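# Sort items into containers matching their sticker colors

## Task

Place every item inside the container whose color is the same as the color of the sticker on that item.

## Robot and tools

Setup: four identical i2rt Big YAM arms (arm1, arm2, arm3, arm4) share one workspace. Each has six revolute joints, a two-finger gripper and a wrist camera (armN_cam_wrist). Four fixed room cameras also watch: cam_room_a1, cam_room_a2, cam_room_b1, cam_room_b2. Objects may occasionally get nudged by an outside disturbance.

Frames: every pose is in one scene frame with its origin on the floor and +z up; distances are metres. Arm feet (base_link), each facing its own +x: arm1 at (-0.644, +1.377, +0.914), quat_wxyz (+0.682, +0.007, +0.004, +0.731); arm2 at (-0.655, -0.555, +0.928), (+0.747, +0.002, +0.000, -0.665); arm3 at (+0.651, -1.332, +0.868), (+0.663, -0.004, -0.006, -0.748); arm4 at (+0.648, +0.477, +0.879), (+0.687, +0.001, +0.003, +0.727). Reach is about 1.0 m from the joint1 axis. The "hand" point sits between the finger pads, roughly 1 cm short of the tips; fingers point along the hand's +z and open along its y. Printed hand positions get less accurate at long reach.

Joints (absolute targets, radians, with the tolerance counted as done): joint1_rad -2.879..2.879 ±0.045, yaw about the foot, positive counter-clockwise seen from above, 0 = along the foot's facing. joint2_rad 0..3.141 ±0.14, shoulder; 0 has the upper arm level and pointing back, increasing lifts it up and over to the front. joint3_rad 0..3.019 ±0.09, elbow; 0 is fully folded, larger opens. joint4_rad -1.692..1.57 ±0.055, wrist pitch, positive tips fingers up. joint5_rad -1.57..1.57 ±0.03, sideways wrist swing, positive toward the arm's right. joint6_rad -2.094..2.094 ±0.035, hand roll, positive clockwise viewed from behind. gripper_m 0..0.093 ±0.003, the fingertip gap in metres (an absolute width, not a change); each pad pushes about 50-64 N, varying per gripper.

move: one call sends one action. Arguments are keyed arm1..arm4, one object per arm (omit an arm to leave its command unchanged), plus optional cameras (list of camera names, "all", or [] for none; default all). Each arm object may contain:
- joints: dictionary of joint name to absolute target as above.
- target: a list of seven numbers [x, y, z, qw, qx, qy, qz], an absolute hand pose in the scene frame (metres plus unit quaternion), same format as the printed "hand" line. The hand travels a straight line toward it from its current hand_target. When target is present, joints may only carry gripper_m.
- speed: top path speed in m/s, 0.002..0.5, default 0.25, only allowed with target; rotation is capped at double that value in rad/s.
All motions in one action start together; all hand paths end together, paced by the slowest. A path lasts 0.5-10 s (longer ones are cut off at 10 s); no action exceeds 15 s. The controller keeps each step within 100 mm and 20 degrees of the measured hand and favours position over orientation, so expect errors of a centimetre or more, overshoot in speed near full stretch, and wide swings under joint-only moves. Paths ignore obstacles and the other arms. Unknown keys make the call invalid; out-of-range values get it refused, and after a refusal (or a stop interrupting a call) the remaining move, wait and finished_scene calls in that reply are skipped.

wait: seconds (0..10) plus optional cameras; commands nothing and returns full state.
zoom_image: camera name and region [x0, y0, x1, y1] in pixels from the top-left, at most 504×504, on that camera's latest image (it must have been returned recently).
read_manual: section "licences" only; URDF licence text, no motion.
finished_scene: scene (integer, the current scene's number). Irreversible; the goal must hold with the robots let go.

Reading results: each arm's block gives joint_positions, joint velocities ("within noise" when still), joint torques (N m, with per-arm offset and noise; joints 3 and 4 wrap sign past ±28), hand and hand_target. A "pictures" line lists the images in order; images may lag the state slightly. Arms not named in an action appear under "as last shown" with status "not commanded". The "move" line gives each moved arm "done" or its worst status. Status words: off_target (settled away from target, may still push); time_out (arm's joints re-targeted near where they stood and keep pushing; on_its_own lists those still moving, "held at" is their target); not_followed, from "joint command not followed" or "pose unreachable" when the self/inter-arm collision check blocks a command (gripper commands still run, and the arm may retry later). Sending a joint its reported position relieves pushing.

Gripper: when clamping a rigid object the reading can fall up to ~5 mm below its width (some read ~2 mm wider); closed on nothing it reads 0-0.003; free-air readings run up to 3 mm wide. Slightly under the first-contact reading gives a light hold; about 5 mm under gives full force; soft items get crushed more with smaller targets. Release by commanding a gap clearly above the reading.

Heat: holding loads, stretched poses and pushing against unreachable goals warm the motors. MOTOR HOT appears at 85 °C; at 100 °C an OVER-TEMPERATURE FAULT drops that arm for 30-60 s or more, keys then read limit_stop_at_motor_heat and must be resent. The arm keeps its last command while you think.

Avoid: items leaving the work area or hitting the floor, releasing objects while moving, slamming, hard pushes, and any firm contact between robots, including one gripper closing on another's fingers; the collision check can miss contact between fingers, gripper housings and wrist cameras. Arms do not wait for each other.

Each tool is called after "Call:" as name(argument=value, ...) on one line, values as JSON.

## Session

Call:
move()

Scene clock: 0.00 s.
Joint torques (N m): no reading
Motor temperatures (°C): arm1=[21 24 27 23 21 21 21] | arm2=[23 24 26 22 22 20 23] | arm3=[24 23 23 23 24 23 23] | arm4=[22 22 24 22 24 21 24]
Heat: arm1: hottest joint3_rad 27 °C; arm2: hottest joint3_rad 26 °C; arm3: hottest joint1_rad 24 °C; arm4: hottest joint3_rad 24 °C.
Joint velocities: within noise
arm1.joint_positions: joint1_rad=-0.168 joint2_rad=+0.560 joint3_rad=+1.361 joint4_rad=-1.410 joint5_rad=+0.240 joint6_rad=+0.692 gripper_m=+0.09396
arm1.joint_status: not commanded
arm1.hand: x=-0.5745 y=+1.5715 z=+1.4388 quat_wxyz=(-0.303, +0.280, -0.837, -0.359) (m; scene frame)
arm1.hand_target: x=-0.5746 y=+1.5689 z=+1.4515 quat_wxyz=(-0.308, +0.276, -0.832, -0.370) (m; scene frame)
arm1.hand_status: not commanded
arm2.joint_positions: joint1_rad=+0.198 joint2_rad=+0.483 joint3_rad=+1.641 joint4_rad=-1.210 joint5_rad=-0.086 joint6_rad=-0.484 gripper_m=+0.09396
arm2.joint_status: not commanded
arm2.hand: x=-0.6069 y=-0.6635 z=+1.6316 quat_wxyz=(-0.468, -0.246, -0.683, +0.505) (m; scene frame)
arm2.hand_target: x=-0.6088 y=-0.6576 z=+1.6378 quat_wxyz=(-0.472, -0.244, -0.677, +0.510) (m; scene frame)
arm2.hand_status: not commanded
arm3.joint_positions: joint1_rad=+0.130 joint2_rad=+0.645 joint3_rad=+1.695 joint4_rad=-1.138 joint5_rad=+0.075 joint6_rad=+0.392 gripper_m=+0.09396
arm3.joint_status: not commanded
arm3.hand: x=+0.6386 y=-1.5165 z=+1.5921 quat_wxyz=(-0.552, -0.621, -0.389, +0.398) (m; scene frame)
arm3.hand_target: x=+0.6385 y=-1.5116 z=+1.6003 quat_wxyz=(-0.558, -0.615, -0.384, +0.402) (m; scene frame)
arm3.hand_status: not commanded
arm4.joint_positions: joint1_rad=+0.147 joint2_rad=+0.437 joint3_rad=+1.709 joint4_rad=-1.566 joint5_rad=+0.245 joint6_rad=+0.670 gripper_m=+0.09396
arm4.joint_status: not commanded
arm4.hand: x=+0.6820 y=+0.5376 z=+1.5262 quat_wxyz=(-0.292, +0.355, -0.719, -0.522) (m; scene frame)
arm4.hand_target: x=+0.6829 y=+0.5336 z=+1.5314 quat_wxyz=(-0.294, +0.352, -0.714, -0.529) (m; scene frame)
arm4.hand_status: not commanded
pictures: arm1_cam_wrist, arm2_cam_wrist, arm3_cam_wrist, arm4_cam_wrist, cam_room_a1, cam_room_a2, cam_room_b1, cam_room_b2
Images, in order (width x height): arm1_cam_wrist 672x504, arm2_cam_wrist 672x504, arm3_cam_wrist 672x504, arm4_cam_wrist 672x504, cam_room_a1 672x504, cam_room_a2 672x504, cam_room_b1 672x504, cam_room_b2 672x504.

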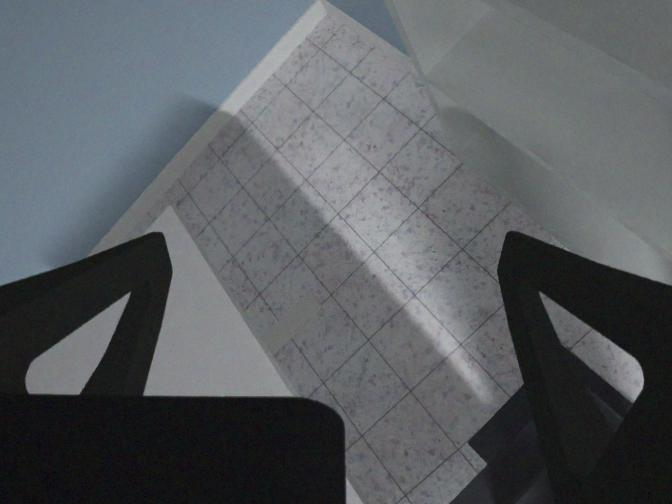

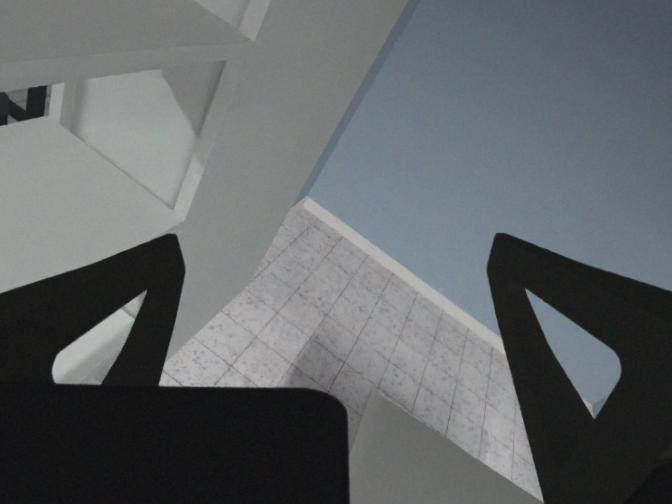

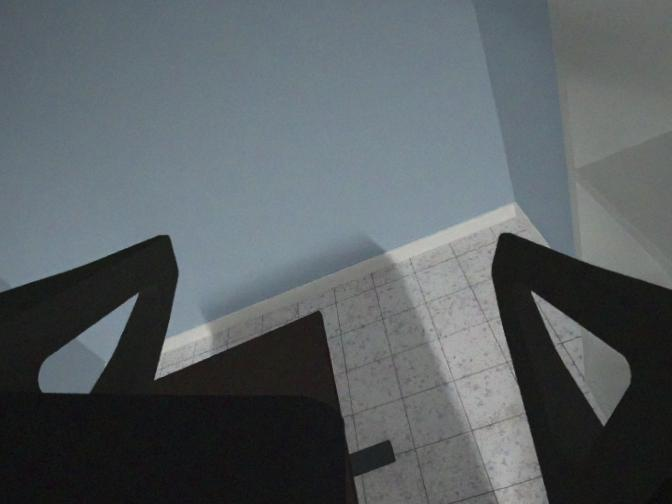

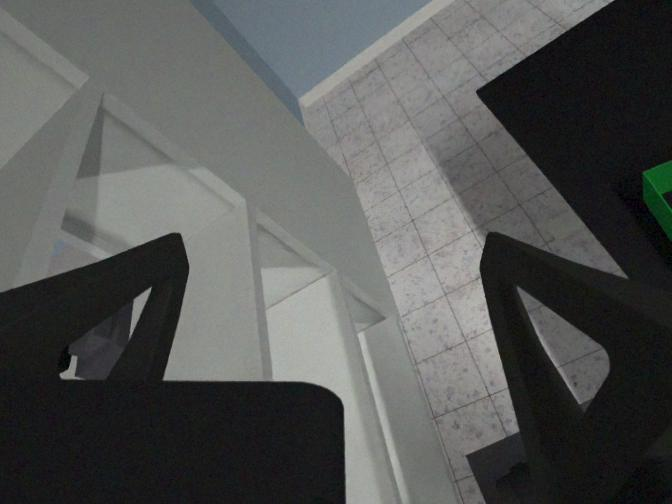

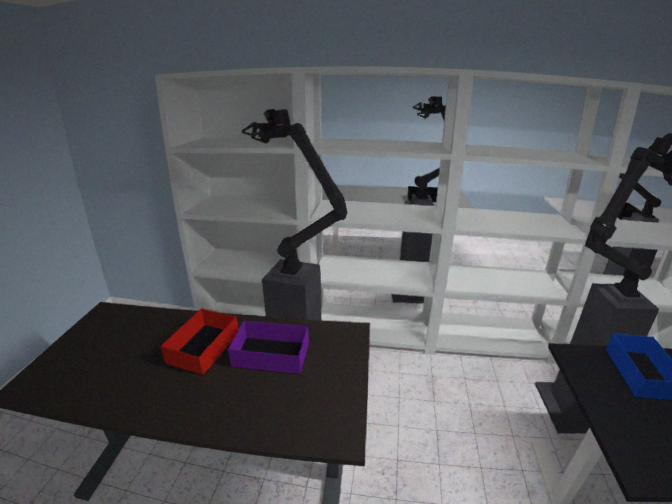

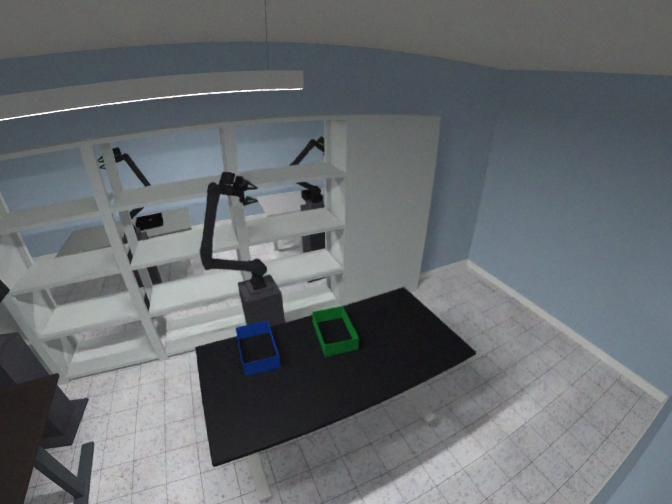

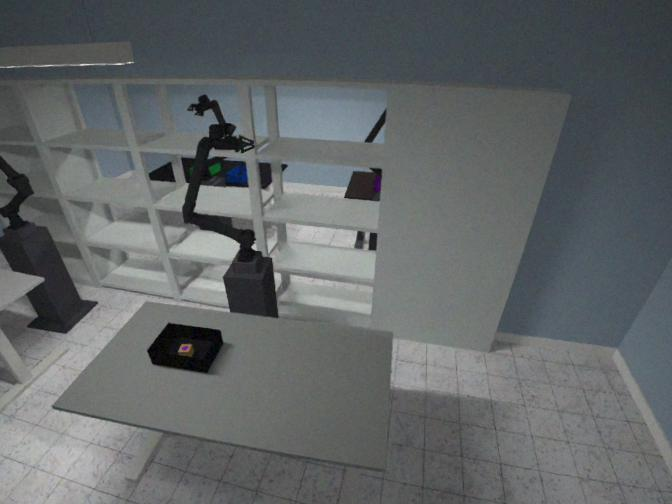

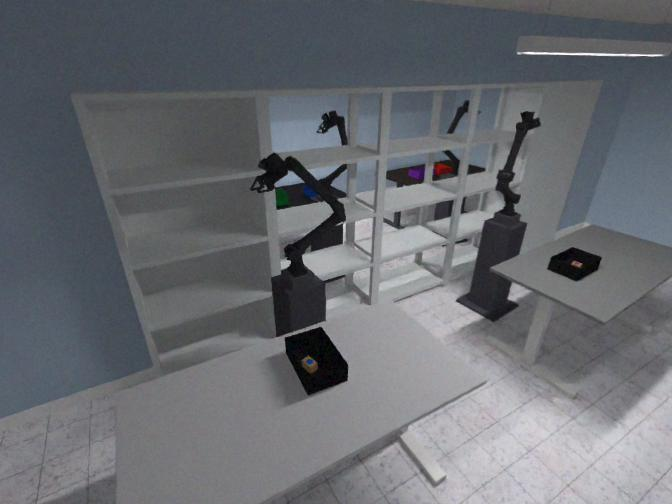

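Call:
zoom_image(camera="cam_room_b1", region=[130, 310, 250, 400])

Call:
zoom_image(camera="cam_room_b2", region=[260, 310, 380, 400])

Call:
zoom_image(camera="cam_room_b2", region=[530, 230, 620, 290])

Scaled by 4.200.

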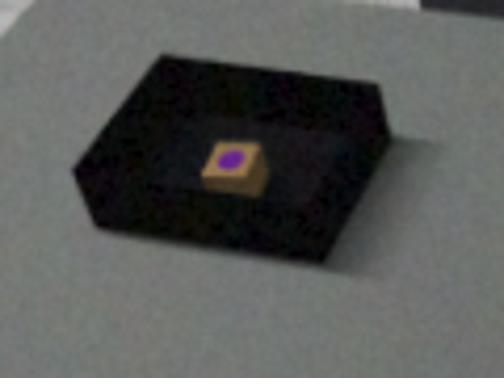

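Scaled by 4.200.

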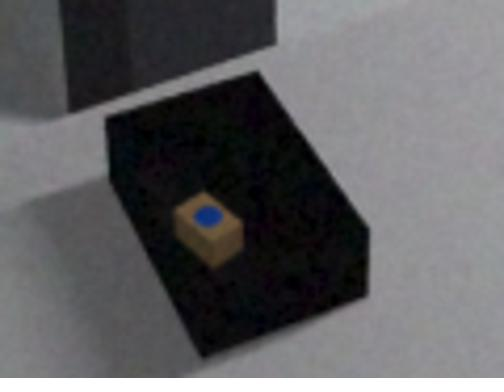

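Scaled by 5.600.

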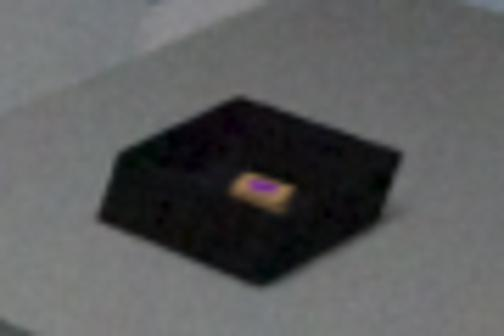

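Call:
move(arm1={"joints":{"joint1_rad":1.5,"joint2_rad":1.7,"joint3_rad":1.5,"joint4_rad":-1.1,"joint5_rad":0,"joint6_rad":0,"gripper_m":0.09}}, arm2={"joints":{"joint1_rad":-1.5,"joint2_rad":1.7,"joint3_rad":1.5,"joint4_rad":-1.1,"joint5_rad":0,"joint6_rad":0,"gripper_m":0.09}}, arm3={"joints":{"joint1_rad":1.5,"joint2_rad":1.0,"joint3_rad":1.5,"joint4_rad":-1.4,"joint5_rad":0,"joint6_rad":0,"gripper_m":0.09}}, arm4={"joints":{"joint1_rad":-1.5,"joint2_rad":1.0,"joint3_rad":1.5,"joint4_rad":-1.4,"joint5_rad":0,"joint6_rad":0,"gripper_m":0.09}})

Scene clock: 12.77 s.
Joint torques (N m): arm1=[-2.61 -15.5 12.12 1.06 0.09 -0.06] | arm2=[1.49 -18.2 10.67 1.37 -0.07 0.19] | arm3=[1.9 -4.72 10.7 0.96 0.11 -0.11] | arm4=[0.73 -5.54 10.65 1.16 0.09 -0.08]
Motor temperatures (°C): arm1=[21 24 29 23 21 21 21] | arm2=[23 24 27 22 22 20 23] | arm3=[24 23 24 23 24 23 23] | arm4=[22 22 25 22 24 21 24]
Heat: arm1: hottest joint3_rad 29 °C; arm2: hottest joint3_rad 27 °C; arm3: hottest joint1_rad 24 °C; arm4: hottest joint3_rad 25 °C.
move: arm1 done; arm2 done; arm3 done; arm4 done
Joint velocities: within noise
arm1.joint_positions: joint1_rad=+1.508 joint2_rad=+1.720 joint3_rad=+1.483 joint4_rad=-1.102 joint5_rad=-0.002 joint6_rad=+0.007 gripper_m=+0.09006
arm1.joint_status: all done
arm1.hand: x=-1.2139 y=+1.3739 z=+1.0887 quat_wxyz=(+0.000, +0.992, +0.000, -0.123) (m; scene frame)
arm1.hand_target: x=-1.2189 y=+1.3784 z=+1.1075 quat_wxyz=(-0.001, +0.990, -0.001, -0.143) (m; scene frame)
arm1.hand_status: not commanded
arm2.joint_positions: joint1_rad=-1.509 joint2_rad=+1.698 joint3_rad=+1.502 joint4_rad=-1.102 joint5_rad=+0.001 joint6_rad=-0.013 gripper_m=+0.09010
arm2.joint_status: all done
arm2.hand: x=-1.2243 y=-0.6582 z=+1.1130 quat_wxyz=(-0.009, -0.986, -0.095, +0.134) (m; scene frame)
arm2.hand_target: x=-1.2235 y=-0.6632 z=+1.1114 quat_wxyz=(-0.011, -0.987, -0.093, +0.133) (m; scene frame)
arm2.hand_status: not commanded
arm3.joint_positions: joint1_rad=+1.491 joint2_rad=+0.993 joint3_rad=+1.477 joint4_rad=-1.393 joint5_rad=-0.002 joint6_rad=+0.007 gripper_m=+0.09007
arm3.joint_status: all done
arm3.hand: x=+1.0041 y=-1.3970 z=+1.3375 quat_wxyz=(-0.325, -0.095, -0.940, +0.037) (m; scene frame)
arm3.hand_target: x=+1.0062 y=-1.3946 z=+1.3452 quat_wxyz=(-0.329, -0.088, -0.940, +0.038) (m; scene frame)
arm3.hand_status: not commanded
arm4.joint_positions: joint1_rad=-1.500 joint2_rad=+1.001 joint3_rad=+1.467 joint4_rad=-1.406 joint5_rad=+0.000 joint6_rad=+0.014 gripper_m=+0.09011
arm4.joint_status: all done
arm4.hand: x=+1.0083 y=+0.5242 z=+1.3364 quat_wxyz=(-0.307, +0.054, -0.950, -0.020) (m; scene frame)
arm4.hand_target: x=+1.0098 y=+0.5246 z=+1.3535 quat_wxyz=(-0.326, +0.061, -0.943, -0.019) (m; scene frame)
arm4.hand_status: not commanded
pictures: arm1_cam_wrist, arm2_cam_wrist, arm3_cam_wrist, arm4_cam_wrist, cam_room_a1, cam_room_a2, cam_room_b1, cam_room_b2
Images, in order (width x height): arm1_cam_wrist 672x504, arm2_cam_wrist 672x504, arm3_cam_wrist 672x504, arm4_cam_wrist 672x504, cam_room_a1 672x504, cam_room_a2 672x504, cam_room_b1 672x504, cam_room_b2 672x504.

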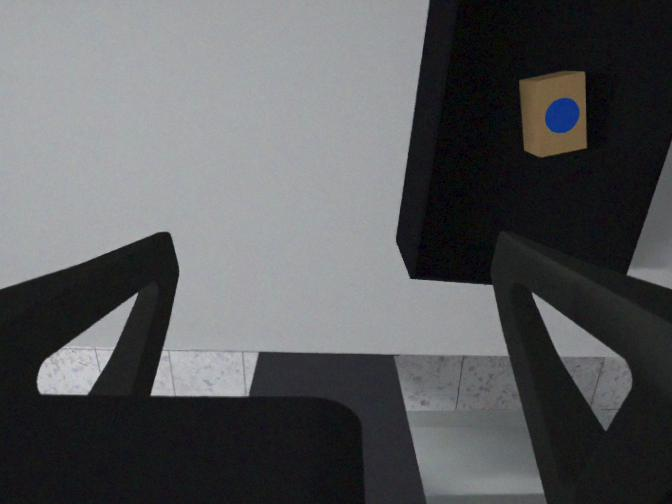

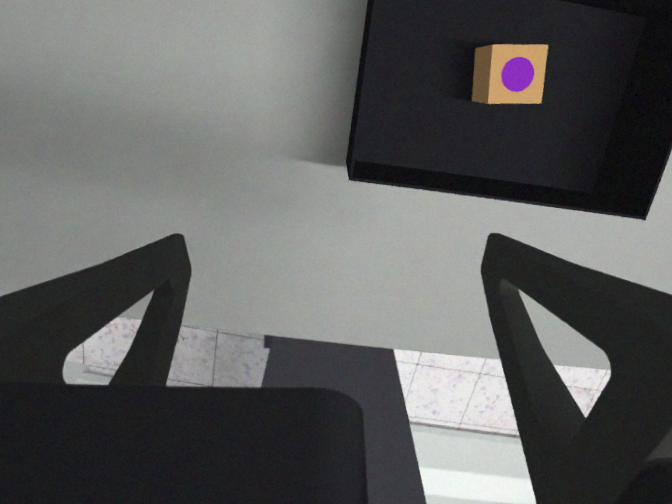

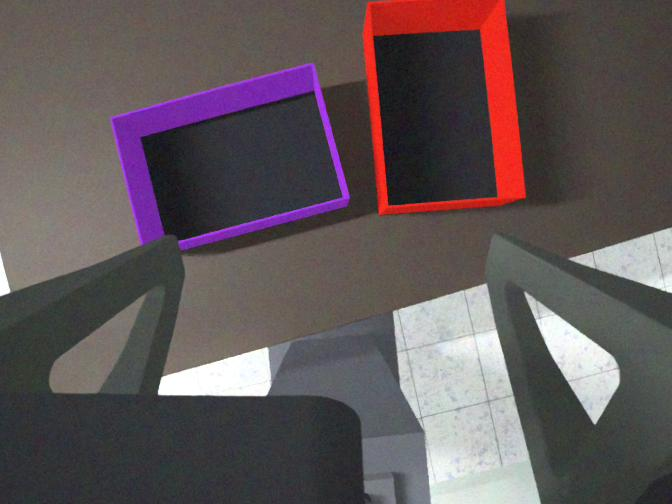

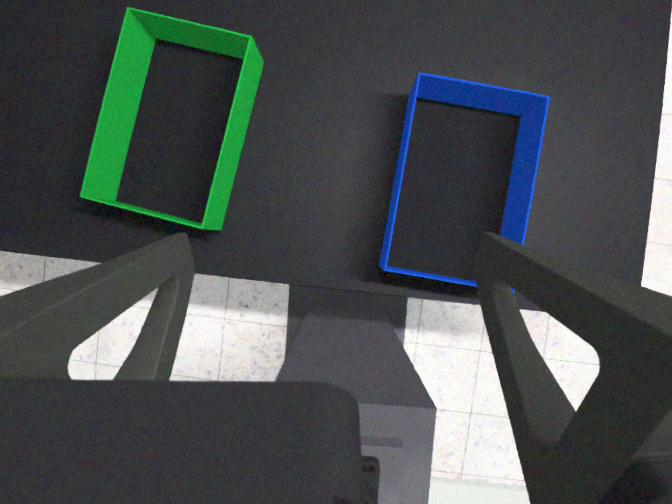

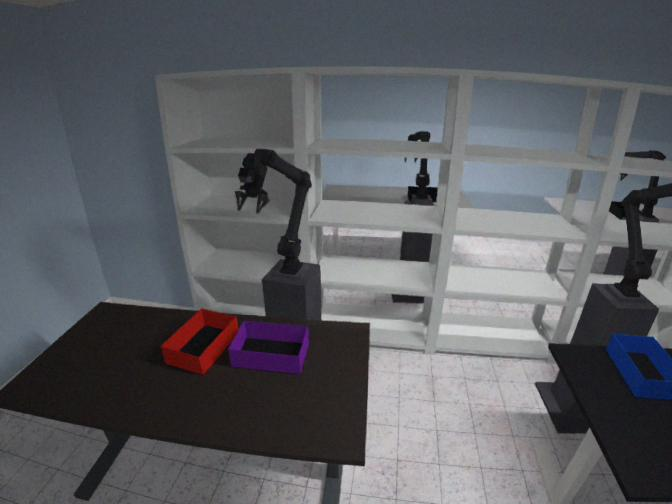

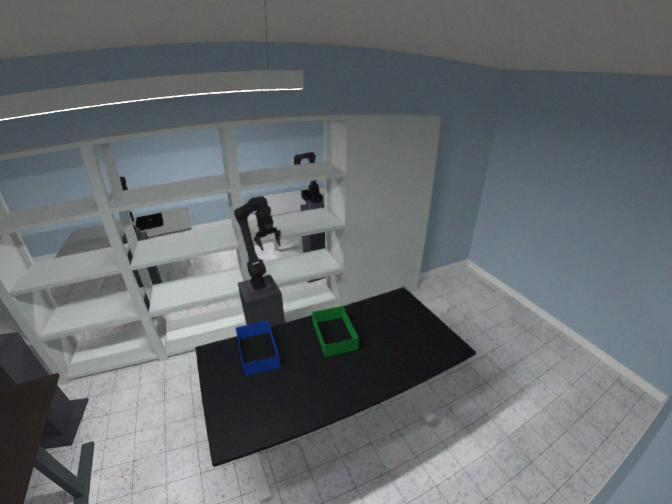

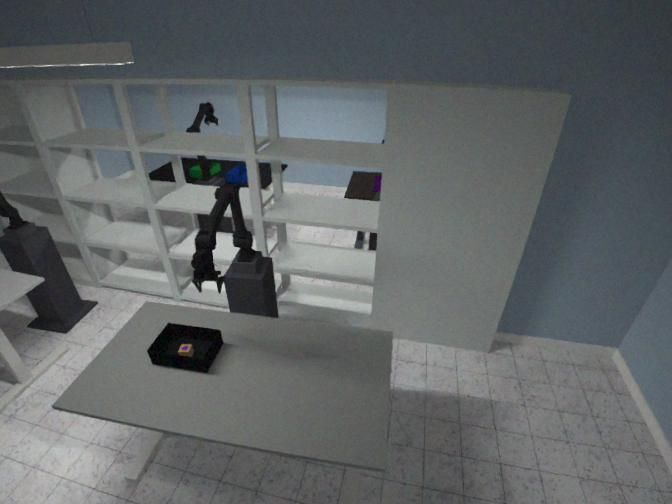

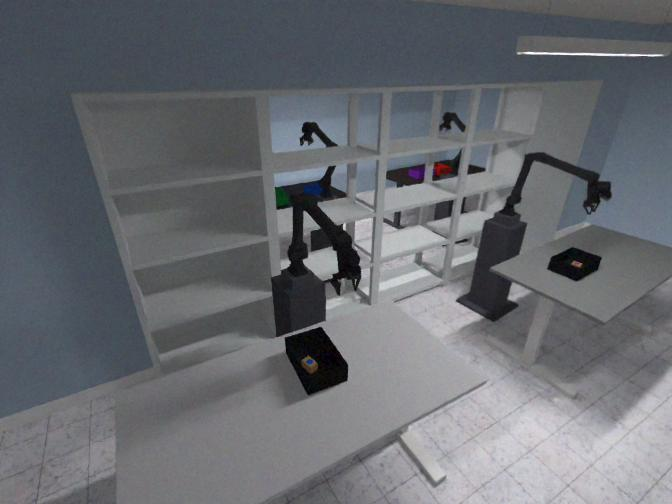

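Call:
zoom_image(camera="arm1_cam_wrist", region=[480, 40, 640, 200])

Call:
zoom_image(camera="arm2_cam_wrist", region=[440, 10, 600, 130])

Scaled by 3.150.

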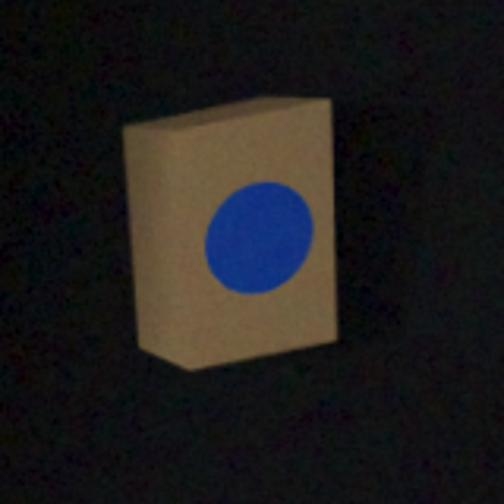

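Scaled by 3.150.

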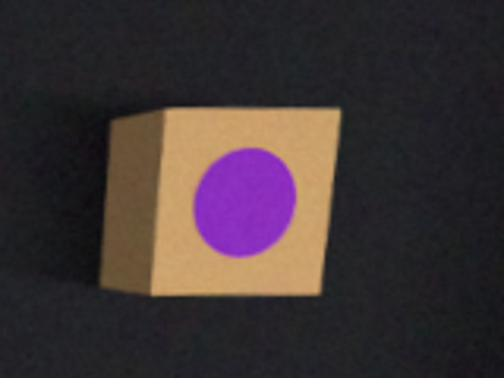

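Call:
move(arm1={"target":[-1.231,1.596,0.92,-0.0366,-0.9343,-0.1006,0.3400],"speed":0.25}, arm2={"target":[-1.323,-0.501,0.92,0.0423,0.9325,0.1161,-0.3394],"speed":0.25}, cameras=["arm1_cam_wrist","arm2_cam_wrist","cam_room_b2"])

Scene clock: 64.30 s.
Joint torques (N m): arm1=[-1.14 -14.8 9.55 1.89 -0.32 -0.04] | arm2=[1.26 -19.6 8.96 2.76 -0.38 -0.08] | arm3=[1.85 -4.66 10.7 0.95 0.11 -0.12] | arm4=[1.03 -5.54 10.69 1.17 0.1 -0.1]
Motor temperatures (°C): arm1=[21 25 31 23 21 21 21] | arm2=[23 25 29 22 22 20 23] | arm3=[24 23 28 23 24 23 23] | arm4=[22 22 31 22 24 21 24]
Heat: arm1: hottest joint3_rad 31 °C; arm2: hottest joint3_rad 29 °C; arm3: hottest joint3_rad 28 °C; arm4: hottest joint3_rad 31 °C.
move: arm1 off_target; arm2 done
Joint velocities: within noise
arm1.joint_positions: joint1_rad=+1.028 joint2_rad=+1.952 joint3_rad=+1.169 joint4_rad=-0.260 joint5_rad=-0.410 joint6_rad=-0.549 gripper_m=+0.09006
arm1.joint_status: not commanded
arm1.hand: x=-1.2206 y=+1.5969 z=+0.9112 quat_wxyz=(+0.044, +0.940, +0.089, -0.327) (m; scene frame)
arm1.hand_target: x=-1.2307 y=+1.5958 z=+0.9200 quat_wxyz=(+0.037, +0.934, +0.101, -0.340) (m; scene frame)
arm1.hand_status: off_target (0.014 m and 2.3 deg from the pose sent, 0.279 m and 28.6 deg at the start)
arm2.joint_positions: joint1_rad=-1.839 joint2_rad=+1.992 joint3_rad=+1.249 joint4_rad=-0.172 joint5_rad=-0.247 joint6_rad=-0.289 gripper_m=+0.09010
arm2.joint_status: not commanded
arm2.hand: x=-1.3205 y=-0.4962 z=+0.9262 quat_wxyz=(-0.043, -0.935, -0.105, +0.336) (m; scene frame)
arm2.hand_target: x=-1.3228 y=-0.5011 z=+0.9200 quat_wxyz=(-0.042, -0.933, -0.116, +0.339) (m; scene frame)
arm2.hand_status: done (0.008 m and 1.4 deg from the pose sent, 0.268 m and 24.8 deg at the start)
arm3, arm4: as last shown
pictures: arm1_cam_wrist, arm2_cam_wrist, cam_room_b2
Images, in order (width x height): arm1_cam_wrist 672x504, arm2_cam_wrist 672x504, cam_room_b2 672x504.

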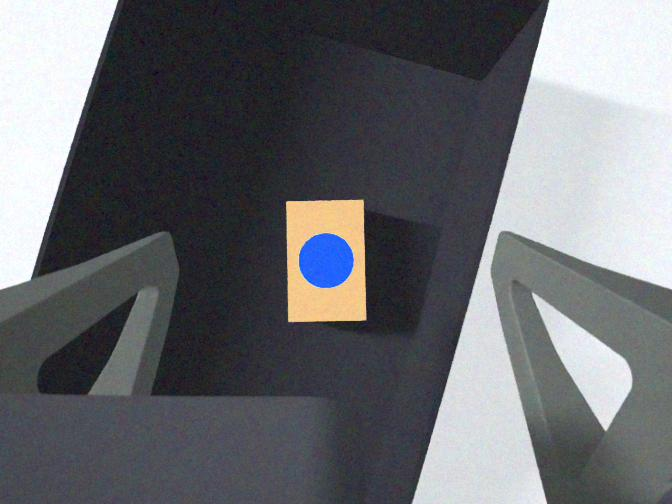

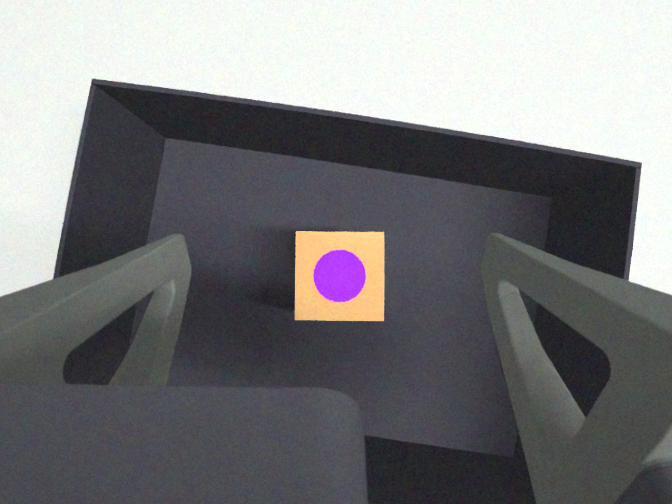

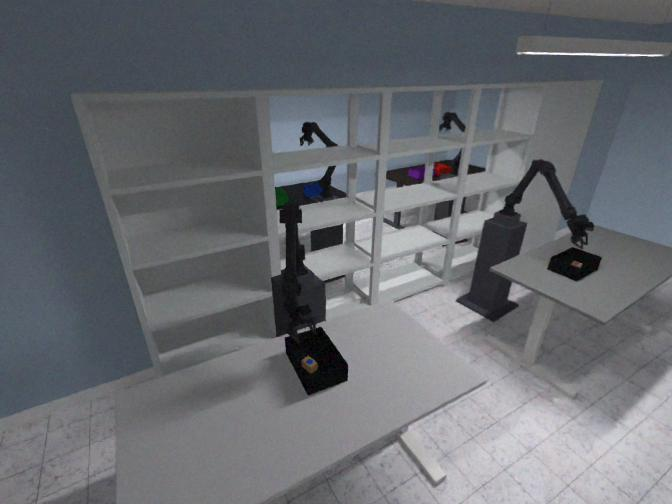

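Call:
move(arm1={"target":[-1.229,1.588,0.79,-0.0366,-0.9343,-0.1006,0.3400],"speed":0.15}, arm2={"target":[-1.322,-0.496,0.79,0.0423,0.9325,0.1161,-0.3394],"speed":0.15}, cameras=["arm1_cam_wrist","arm2_cam_wrist"])

Scene clock: 84.70 s.
Joint torques (N m): arm1=[-1.49 -13.8 7.19 1.66 -0.12 0.1] | arm2=[0.62 -20.31 8.08 2.73 -0.39 -0.08] | arm3=[1.79 -4.66 10.69 0.95 0.11 -0.11] | arm4=[0.56 -5.6 10.61 1.17 0.08 -0.08]
Motor temperatures (°C): arm1=[21 26 32 23 22 21 21] | arm2=[23 26 29 22 22 20 23] | arm3=[24 23 29 23 24 23 23] | arm4=[22 22 32 22 24 21 24]
Heat: arm1: hottest joint3_rad 32 °C; arm2: hottest joint3_rad 29 °C; arm3: hottest joint3_rad 29 °C; arm4: hottest joint3_rad 32 °C.
move: arm1 off_target; arm2 done
Joint velocities: within noise
arm1.joint_positions: joint1_rad=+1.046 joint2_rad=+2.182 joint3_rad=+1.151 joint4_rad=+0.032 joint5_rad=-0.410 joint6_rad=-0.553 gripper_m=+0.09004
arm1.joint_status: not commanded
arm1.hand: x=-1.2288 y=+1.5878 z=+0.8027 quat_wxyz=(+0.035, +0.933, +0.104, -0.343) (m; scene frame)
arm1.hand_target: x=-1.2286 y=+1.5879 z=+0.7901 quat_wxyz=(+0.037, +0.934, +0.100, -0.340) (m; scene frame)
arm1.hand_status: off_target (0.013 m and 0.5 deg from the pose sent, 0.122 m and 2.3 deg at the start)
arm2.joint_positions: joint1_rad=-1.839 joint2_rad=+2.252 joint3_rad=+1.246 joint4_rad=+0.079 joint5_rad=-0.252 joint6_rad=-0.296 gripper_m=+0.09010
arm2.joint_status: not commanded
arm2.hand: x=-1.3157 y=-0.4973 z=+0.7942 quat_wxyz=(-0.045, -0.936, -0.108, +0.332) (m; scene frame)
arm2.hand_target: x=-1.3217 y=-0.4961 z=+0.7900 quat_wxyz=(-0.042, -0.933, -0.116, +0.339) (m; scene frame)
arm2.hand_status: done (0.008 m and 1.4 deg from the pose sent, 0.136 m and 1.4 deg at the start)
arm3, arm4: as last shown
pictures: arm1_cam_wrist, arm2_cam_wrist
Images, in order (width x height): arm1_cam_wrist 672x504, arm2_cam_wrist 672x504.

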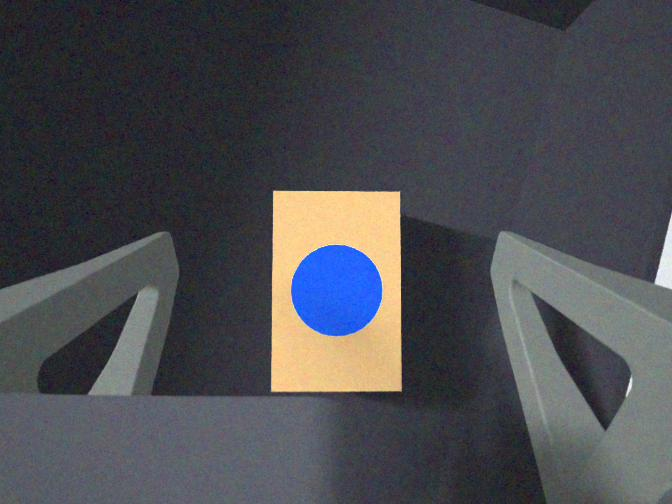

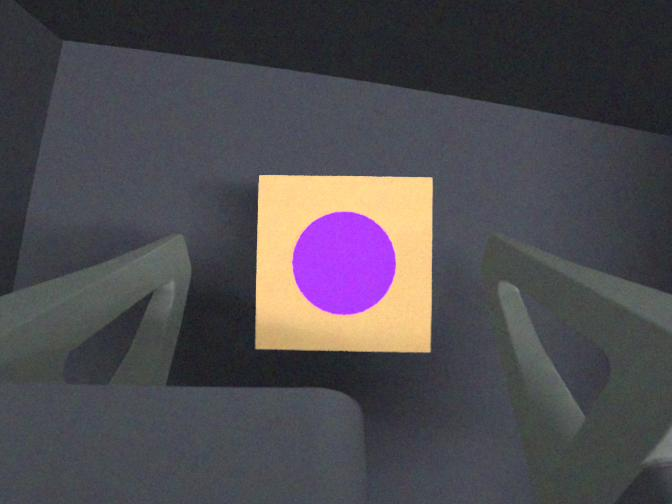

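Call:
move(arm1={"target":[-1.221,1.590,0.745,-0.0366,-0.9343,-0.1006,0.3400],"speed":0.08}, arm2={"target":[-1.324,-0.494,0.742,0.0423,0.9325,0.1161,-0.3394],"speed":0.08}, cameras=["arm1_cam_wrist","arm2_cam_wrist"])

Scene clock: 91.00 s.
Joint torques (N m): arm1=[-2.2 -17.08 6.45 1.09 -0.19 0.11] | arm2=[0.32 -19.84 9.05 2.69 -0.39 -0.09] | arm3=[1.9 -4.72 10.67 1.01 0.11 -0.11] | arm4=[0.85 -5.95 10.67 1.24 0.07 -0.11]
Motor temperatures (°C): arm1=[21 26 32 23 22 21 21] | arm2=[23 26 30 22 22 20 23] | arm3=[24 23 29 23 24 23 23] | arm4=[22 22 32 22 24 21 24]
Heat: arm1: hottest joint3_rad 32 °C; arm2: hottest joint3_rad 30 °C; arm3: hottest joint3_rad 29 °C; arm4: hottest joint3_rad 32 °C.
move: arm1 off_target; arm2 off_target
Joint velocities: within noise
arm1.joint_positions: joint1_rad=+1.046 joint2_rad=+2.313 joint3_rad=+1.151 joint4_rad=+0.138 joint5_rad=-0.413 joint6_rad=-0.567 gripper_m=+0.09003
arm1.joint_status: not commanded
arm1.hand: x=-1.2153 y=+1.5802 z=+0.7387 quat_wxyz=(+0.041, +0.935, +0.108, -0.334) (m; scene frame)
arm1.hand_target: x=-1.2208 y=+1.5900 z=+0.7451 quat_wxyz=(+0.036, +0.934, +0.101, -0.340) (m; scene frame)
arm1.hand_status: off_target (0.013 m and 1.2 deg from the pose sent, 0.058 m and 0.6 deg at the start)
arm2.joint_positions: joint1_rad=-1.839 joint2_rad=+2.356 joint3_rad=+1.265 joint4_rad=+0.150 joint5_rad=-0.254 joint6_rad=-0.298 gripper_m=+0.09010
arm2.joint_status: not commanded
arm2.hand: x=-1.3092 y=-0.4983 z=+0.7444 quat_wxyz=(-0.047, -0.938, -0.109, +0.325) (m; scene frame)
arm2.hand_target: x=-1.3233 y=-0.4941 z=+0.7425 quat_wxyz=(-0.042, -0.933, -0.116, +0.339) (m; scene frame)
arm2.hand_status: off_target (0.016 m and 2.0 deg from the pose sent, 0.053 m and 1.4 deg at the start)
arm3, arm4: as last shown
pictures: arm1_cam_wrist, arm2_cam_wrist
Images, in order (width x height): arm1_cam_wrist 672x504, arm2_cam_wrist 672x504.

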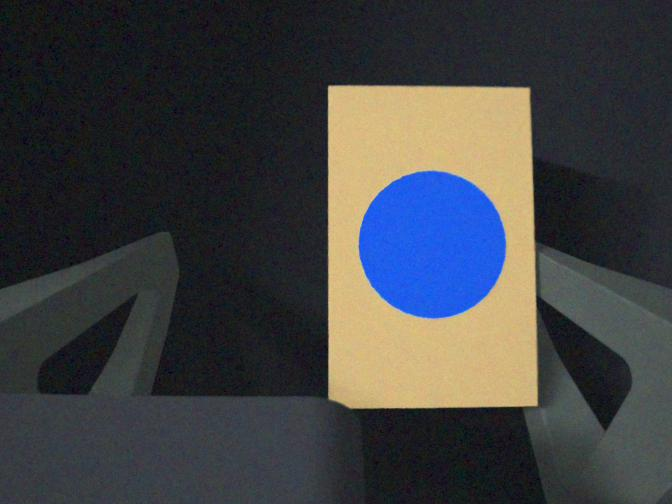

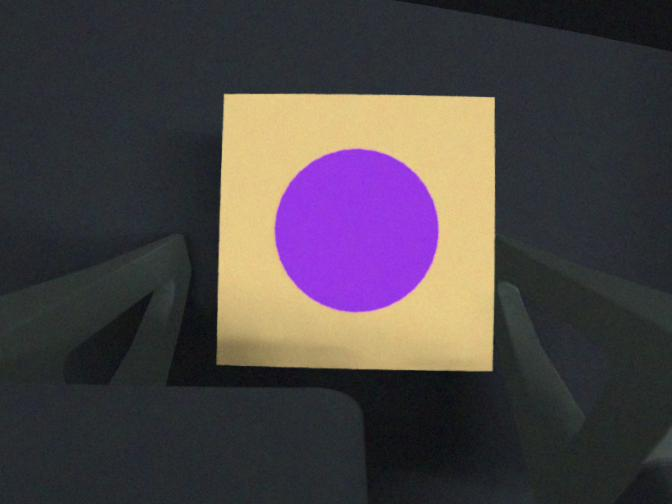

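Call:
move(arm1={"joints":{"gripper_m":0.03}}, arm2={"joints":{"gripper_m":0.035}}, cameras=["arm1_cam_wrist","arm2_cam_wrist"])

Scene clock: 99.13 s.
Joint torques (N m): arm1=[-2.37 -15.97 6.49 1.1 -0.22 0.06] | arm2=[0.44 -19.84 9.03 2.65 -0.32 -0.06] | arm3=[1.9 -4.66 10.67 0.94 0.11 -0.12] | arm4=[0.56 -5.54 10.65 1.2 0.07 -0.09]
Motor temperatures (°C): arm1=[21 26 31 23 22 21 21] | arm2=[23 26 30 22 22 20 23] | arm3=[24 23 30 23 24 23 23] | arm4=[22 22 33 22 24 21 24]
Heat: arm1: hottest joint3_rad 31 °C; arm2: hottest joint3_rad 30 °C; arm3: hottest joint3_rad 30 °C; arm4: hottest joint3_rad 33 °C.
move: arm1 off_target; arm2 off_target
Joint velocities: within noise
arm1.joint_positions: joint1_rad=+1.046 joint2_rad=+2.313 joint3_rad=+1.151 joint4_rad=+0.138 joint5_rad=-0.413 joint6_rad=-0.566 gripper_m=+0.04361
arm1.joint_status: gripper_m off_target (ended at +0.04364, target +0.03000)
arm1.hand: x=-1.2153 y=+1.5803 z=+0.7387 quat_wxyz=(+0.041, +0.935, +0.108, -0.334) (m; scene frame)
arm1.hand_target: x=-1.2208 y=+1.5899 z=+0.7451 quat_wxyz=(+0.037, +0.934, +0.101, -0.340) (m; scene frame)
arm1.hand_status: not commanded
arm2.joint_positions: joint1_rad=-1.839 joint2_rad=+2.356 joint3_rad=+1.265 joint4_rad=+0.151 joint5_rad=-0.256 joint6_rad=-0.301 gripper_m=+0.05294
arm2.joint_status: gripper_m off_target (ended at +0.05298, target +0.03500)
arm2.hand: x=-1.3096 y=-0.4986 z=+0.7447 quat_wxyz=(-0.048, -0.938, -0.111, +0.326) (m; scene frame)
arm2.hand_target: x=-1.3233 y=-0.4941 z=+0.7425 quat_wxyz=(-0.042, -0.933, -0.116, +0.339) (m; scene frame)
arm2.hand_status: not commanded
arm3, arm4: as last shown
pictures: arm1_cam_wrist, arm2_cam_wrist
Images, in order (width x height): arm1_cam_wrist 672x504, arm2_cam_wrist 672x504.

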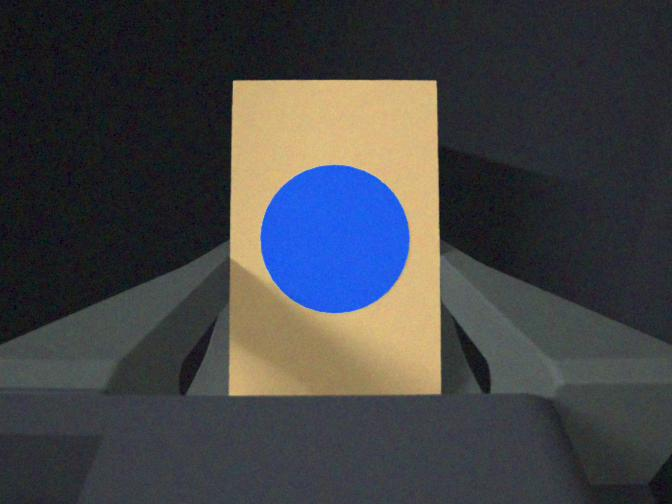

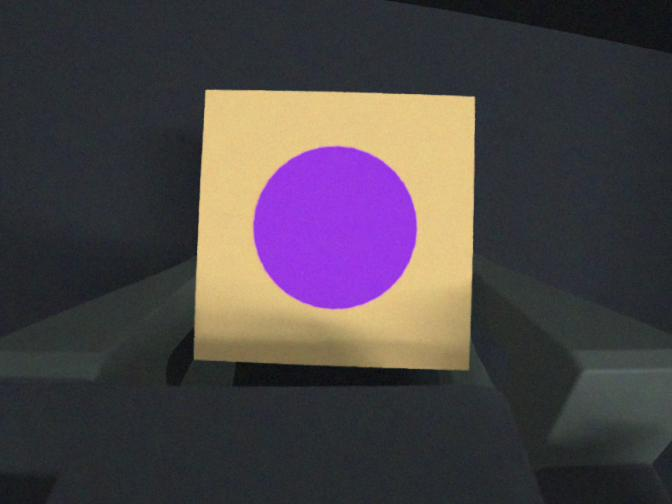

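Call:
move(arm1={"target":[-1.212,1.585,0.96,-0.0366,-0.9343,-0.1006,0.3400],"speed":0.2}, arm2={"target":[-1.305,-0.497,0.96,0.0423,0.9325,0.1161,-0.3394],"speed":0.2}, cameras=["arm1_cam_wrist","arm2_cam_wrist"])

Call:
move(arm1={"joints":{"joint2_rad":0.73,"joint3_rad":0.83,"joint4_rad":-0.98,"joint5_rad":0,"joint6_rad":0}}, arm2={"joints":{"joint2_rad":0.73,"joint3_rad":0.83,"joint4_rad":-0.98,"joint5_rad":0,"joint6_rad":0}}, cameras=["arm1_cam_wrist","arm2_cam_wrist","cam_room_b2"])

Scene clock: 105.73 s.
Joint torques (N m): arm1=[-2.37 -14.27 10.65 0.87 -0.18 0.1] | arm2=[0.21 -19.96 9.05 1.48 -0.36 -0.06] | arm3=[1.73 -4.6 10.67 0.99 0.12 -0.12] | arm4=[0.79 -5.71 10.61 1.14 0.07 -0.08]
Motor temperatures (°C): arm1=[21 26 31 23 22 21 21] | arm2=[23 27 30 22 22 20 23] | arm3=[24 23 30 23 24 23 23] | arm4=[22 22 33 22 24 21 24]
Heat: arm1: hottest joint3_rad 31 °C; arm2: hottest joint3_rad 30 °C; arm3: hottest joint3_rad 30 °C; arm4: hottest joint3_rad 33 °C.
move: arm1 off_target; arm2 done
Joint velocities: within noise
arm1.joint_positions: joint1_rad=+1.046 joint2_rad=+1.842 joint3_rad=+1.114 joint4_rad=-0.299 joint5_rad=-0.412 joint6_rad=-0.563 gripper_m=+0.04361
arm1.joint_status: not commanded
arm1.hand: x=-1.2065 y=+1.5772 z=+0.9480 quat_wxyz=(+0.042, +0.936, +0.106, -0.333) (m; scene frame)
arm1.hand_target: x=-1.2118 y=+1.5848 z=+0.9599 quat_wxyz=(+0.037, +0.934, +0.101, -0.340) (m; scene frame)
arm1.hand_status: off_target (0.015 m and 1.2 deg from the pose sent, 0.221 m and 1.2 deg at the start)
arm2.joint_positions: joint1_rad=-1.839 joint2_rad=+1.904 joint3_rad=+1.215 joint4_rad=-0.208 joint5_rad=-0.256 joint6_rad=-0.301 gripper_m=+0.05294
arm2.joint_status: not commanded
arm2.hand: x=-1.3087 y=-0.4995 z=+0.9627 quat_wxyz=(-0.042, -0.931, -0.113, +0.345) (m; scene frame)
arm2.hand_target: x=-1.3050 y=-0.4971 z=+0.9600 quat_wxyz=(-0.042, -0.932, -0.116, +0.340) (m; scene frame)
arm2.hand_status: done (0.005 m and 0.8 deg from the pose sent, 0.215 m and 1.9 deg at the start)
arm3, arm4: as last shown
pictures: arm1_cam_wrist, arm2_cam_wrist
Images, in order (width x height): arm1_cam_wrist 672x504, arm2_cam_wrist 672x504.

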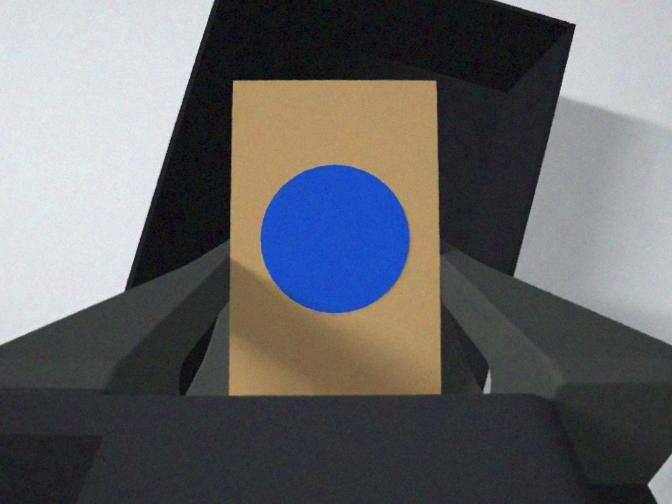

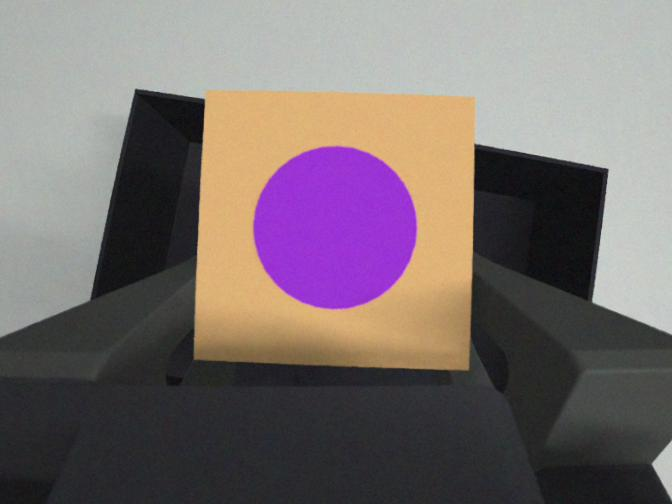

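Scene clock: 107.33 s.
Joint torques (N m): arm1=[-2.14 0.09 13.18 1.21 0.07 0.11] | arm2=[0.38 -3.6 11.47 1.57 0.15 0.22] | arm3=[1.85 -4.84 10.63 1.02 0.1 -0.12] | arm4=[0.85 -5.89 10.69 1.29 0.11 -0.09]
Motor temperatures (°C): arm1=[21 26 31 23 22 21 21] | arm2=[23 27 30 22 22 20 23] | arm3=[24 23 30 23 24 23 23] | arm4=[22 22 33 22 24 21 24]
Heat: arm1: hottest joint3_rad 31 °C; arm2: hottest joint3_rad 30 °C; arm3: hottest joint3_rad 30 °C; arm4: hottest joint3_rad 33 °C.
move: arm1 done; arm2 done
Joint velocities: within noise
arm1.joint_positions: joint1_rad=+1.046 joint2_rad=+0.730 joint3_rad=+0.814 joint4_rad=-0.971 joint5_rad=-0.002 joint6_rad=-0.009 gripper_m=+0.04363
arm1.joint_status: all done
arm1.hand: x=-0.9274 y=+1.5182 z=+1.1938 quat_wxyz=(-0.076, +0.916, -0.209, -0.334) (m; scene frame)
arm1.hand_target: x=-0.9268 y=+1.5206 z=+1.2013 quat_wxyz=(-0.077, +0.913, -0.216, -0.337) (m; scene frame)
arm1.hand_status: not commanded
arm2.joint_positions: joint1_rad=-1.839 joint2_rad=+0.730 joint3_rad=+0.832 joint4_rad=-0.968 joint5_rad=-0.003 joint6_rad=-0.015 gripper_m=+0.05293
arm2.joint_status: all done
arm2.hand: x=-0.9762 y=-0.5073 z=+1.2130 quat_wxyz=(+0.029, -0.937, +0.063, +0.343) (m; scene frame)
arm2.hand_target: x=-0.9733 y=-0.5056 z=+1.2100 quat_wxyz=(+0.028, -0.938, +0.073, +0.337) (m; scene frame)
arm2.hand_status: not commanded
arm3, arm4: as last shown
pictures: arm1_cam_wrist, arm2_cam_wrist, cam_room_b2
Images, in order (width x height): arm1_cam_wrist 672x504, arm2_cam_wrist 672x504, cam_room_b2 672x504.

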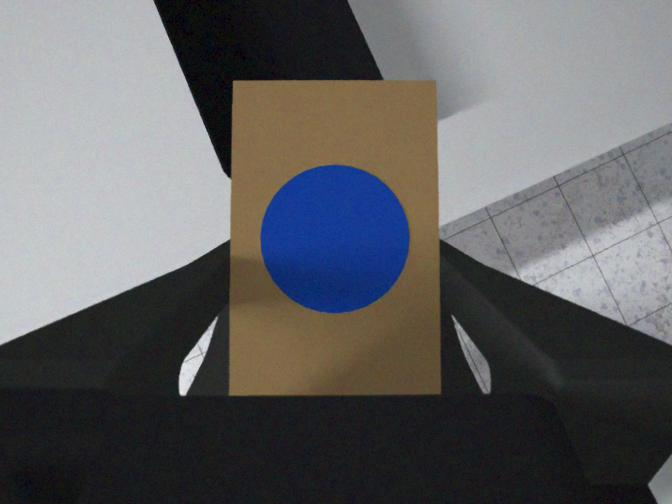

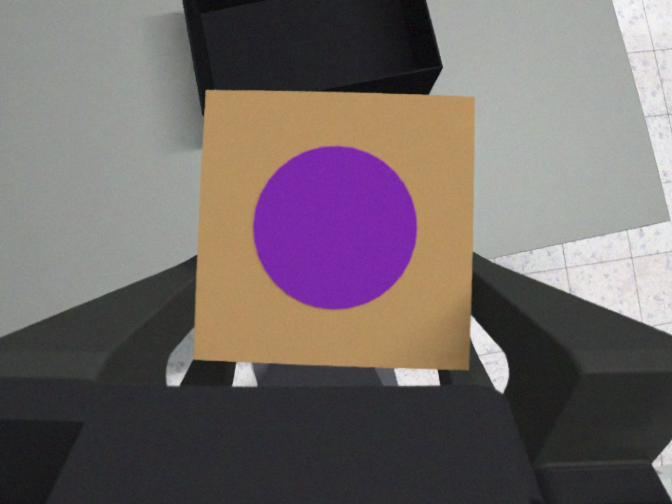

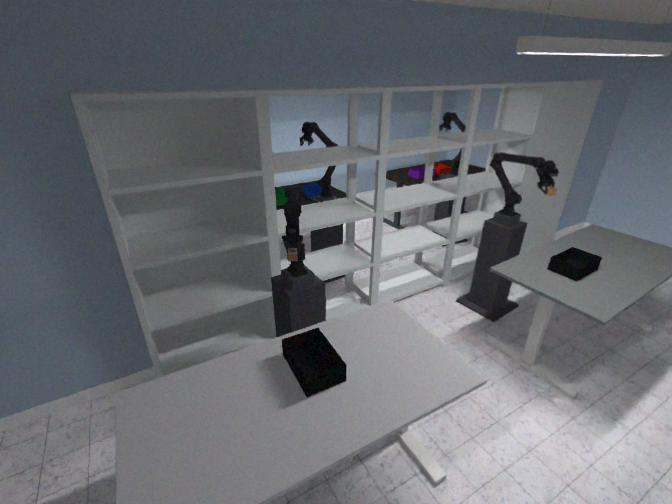

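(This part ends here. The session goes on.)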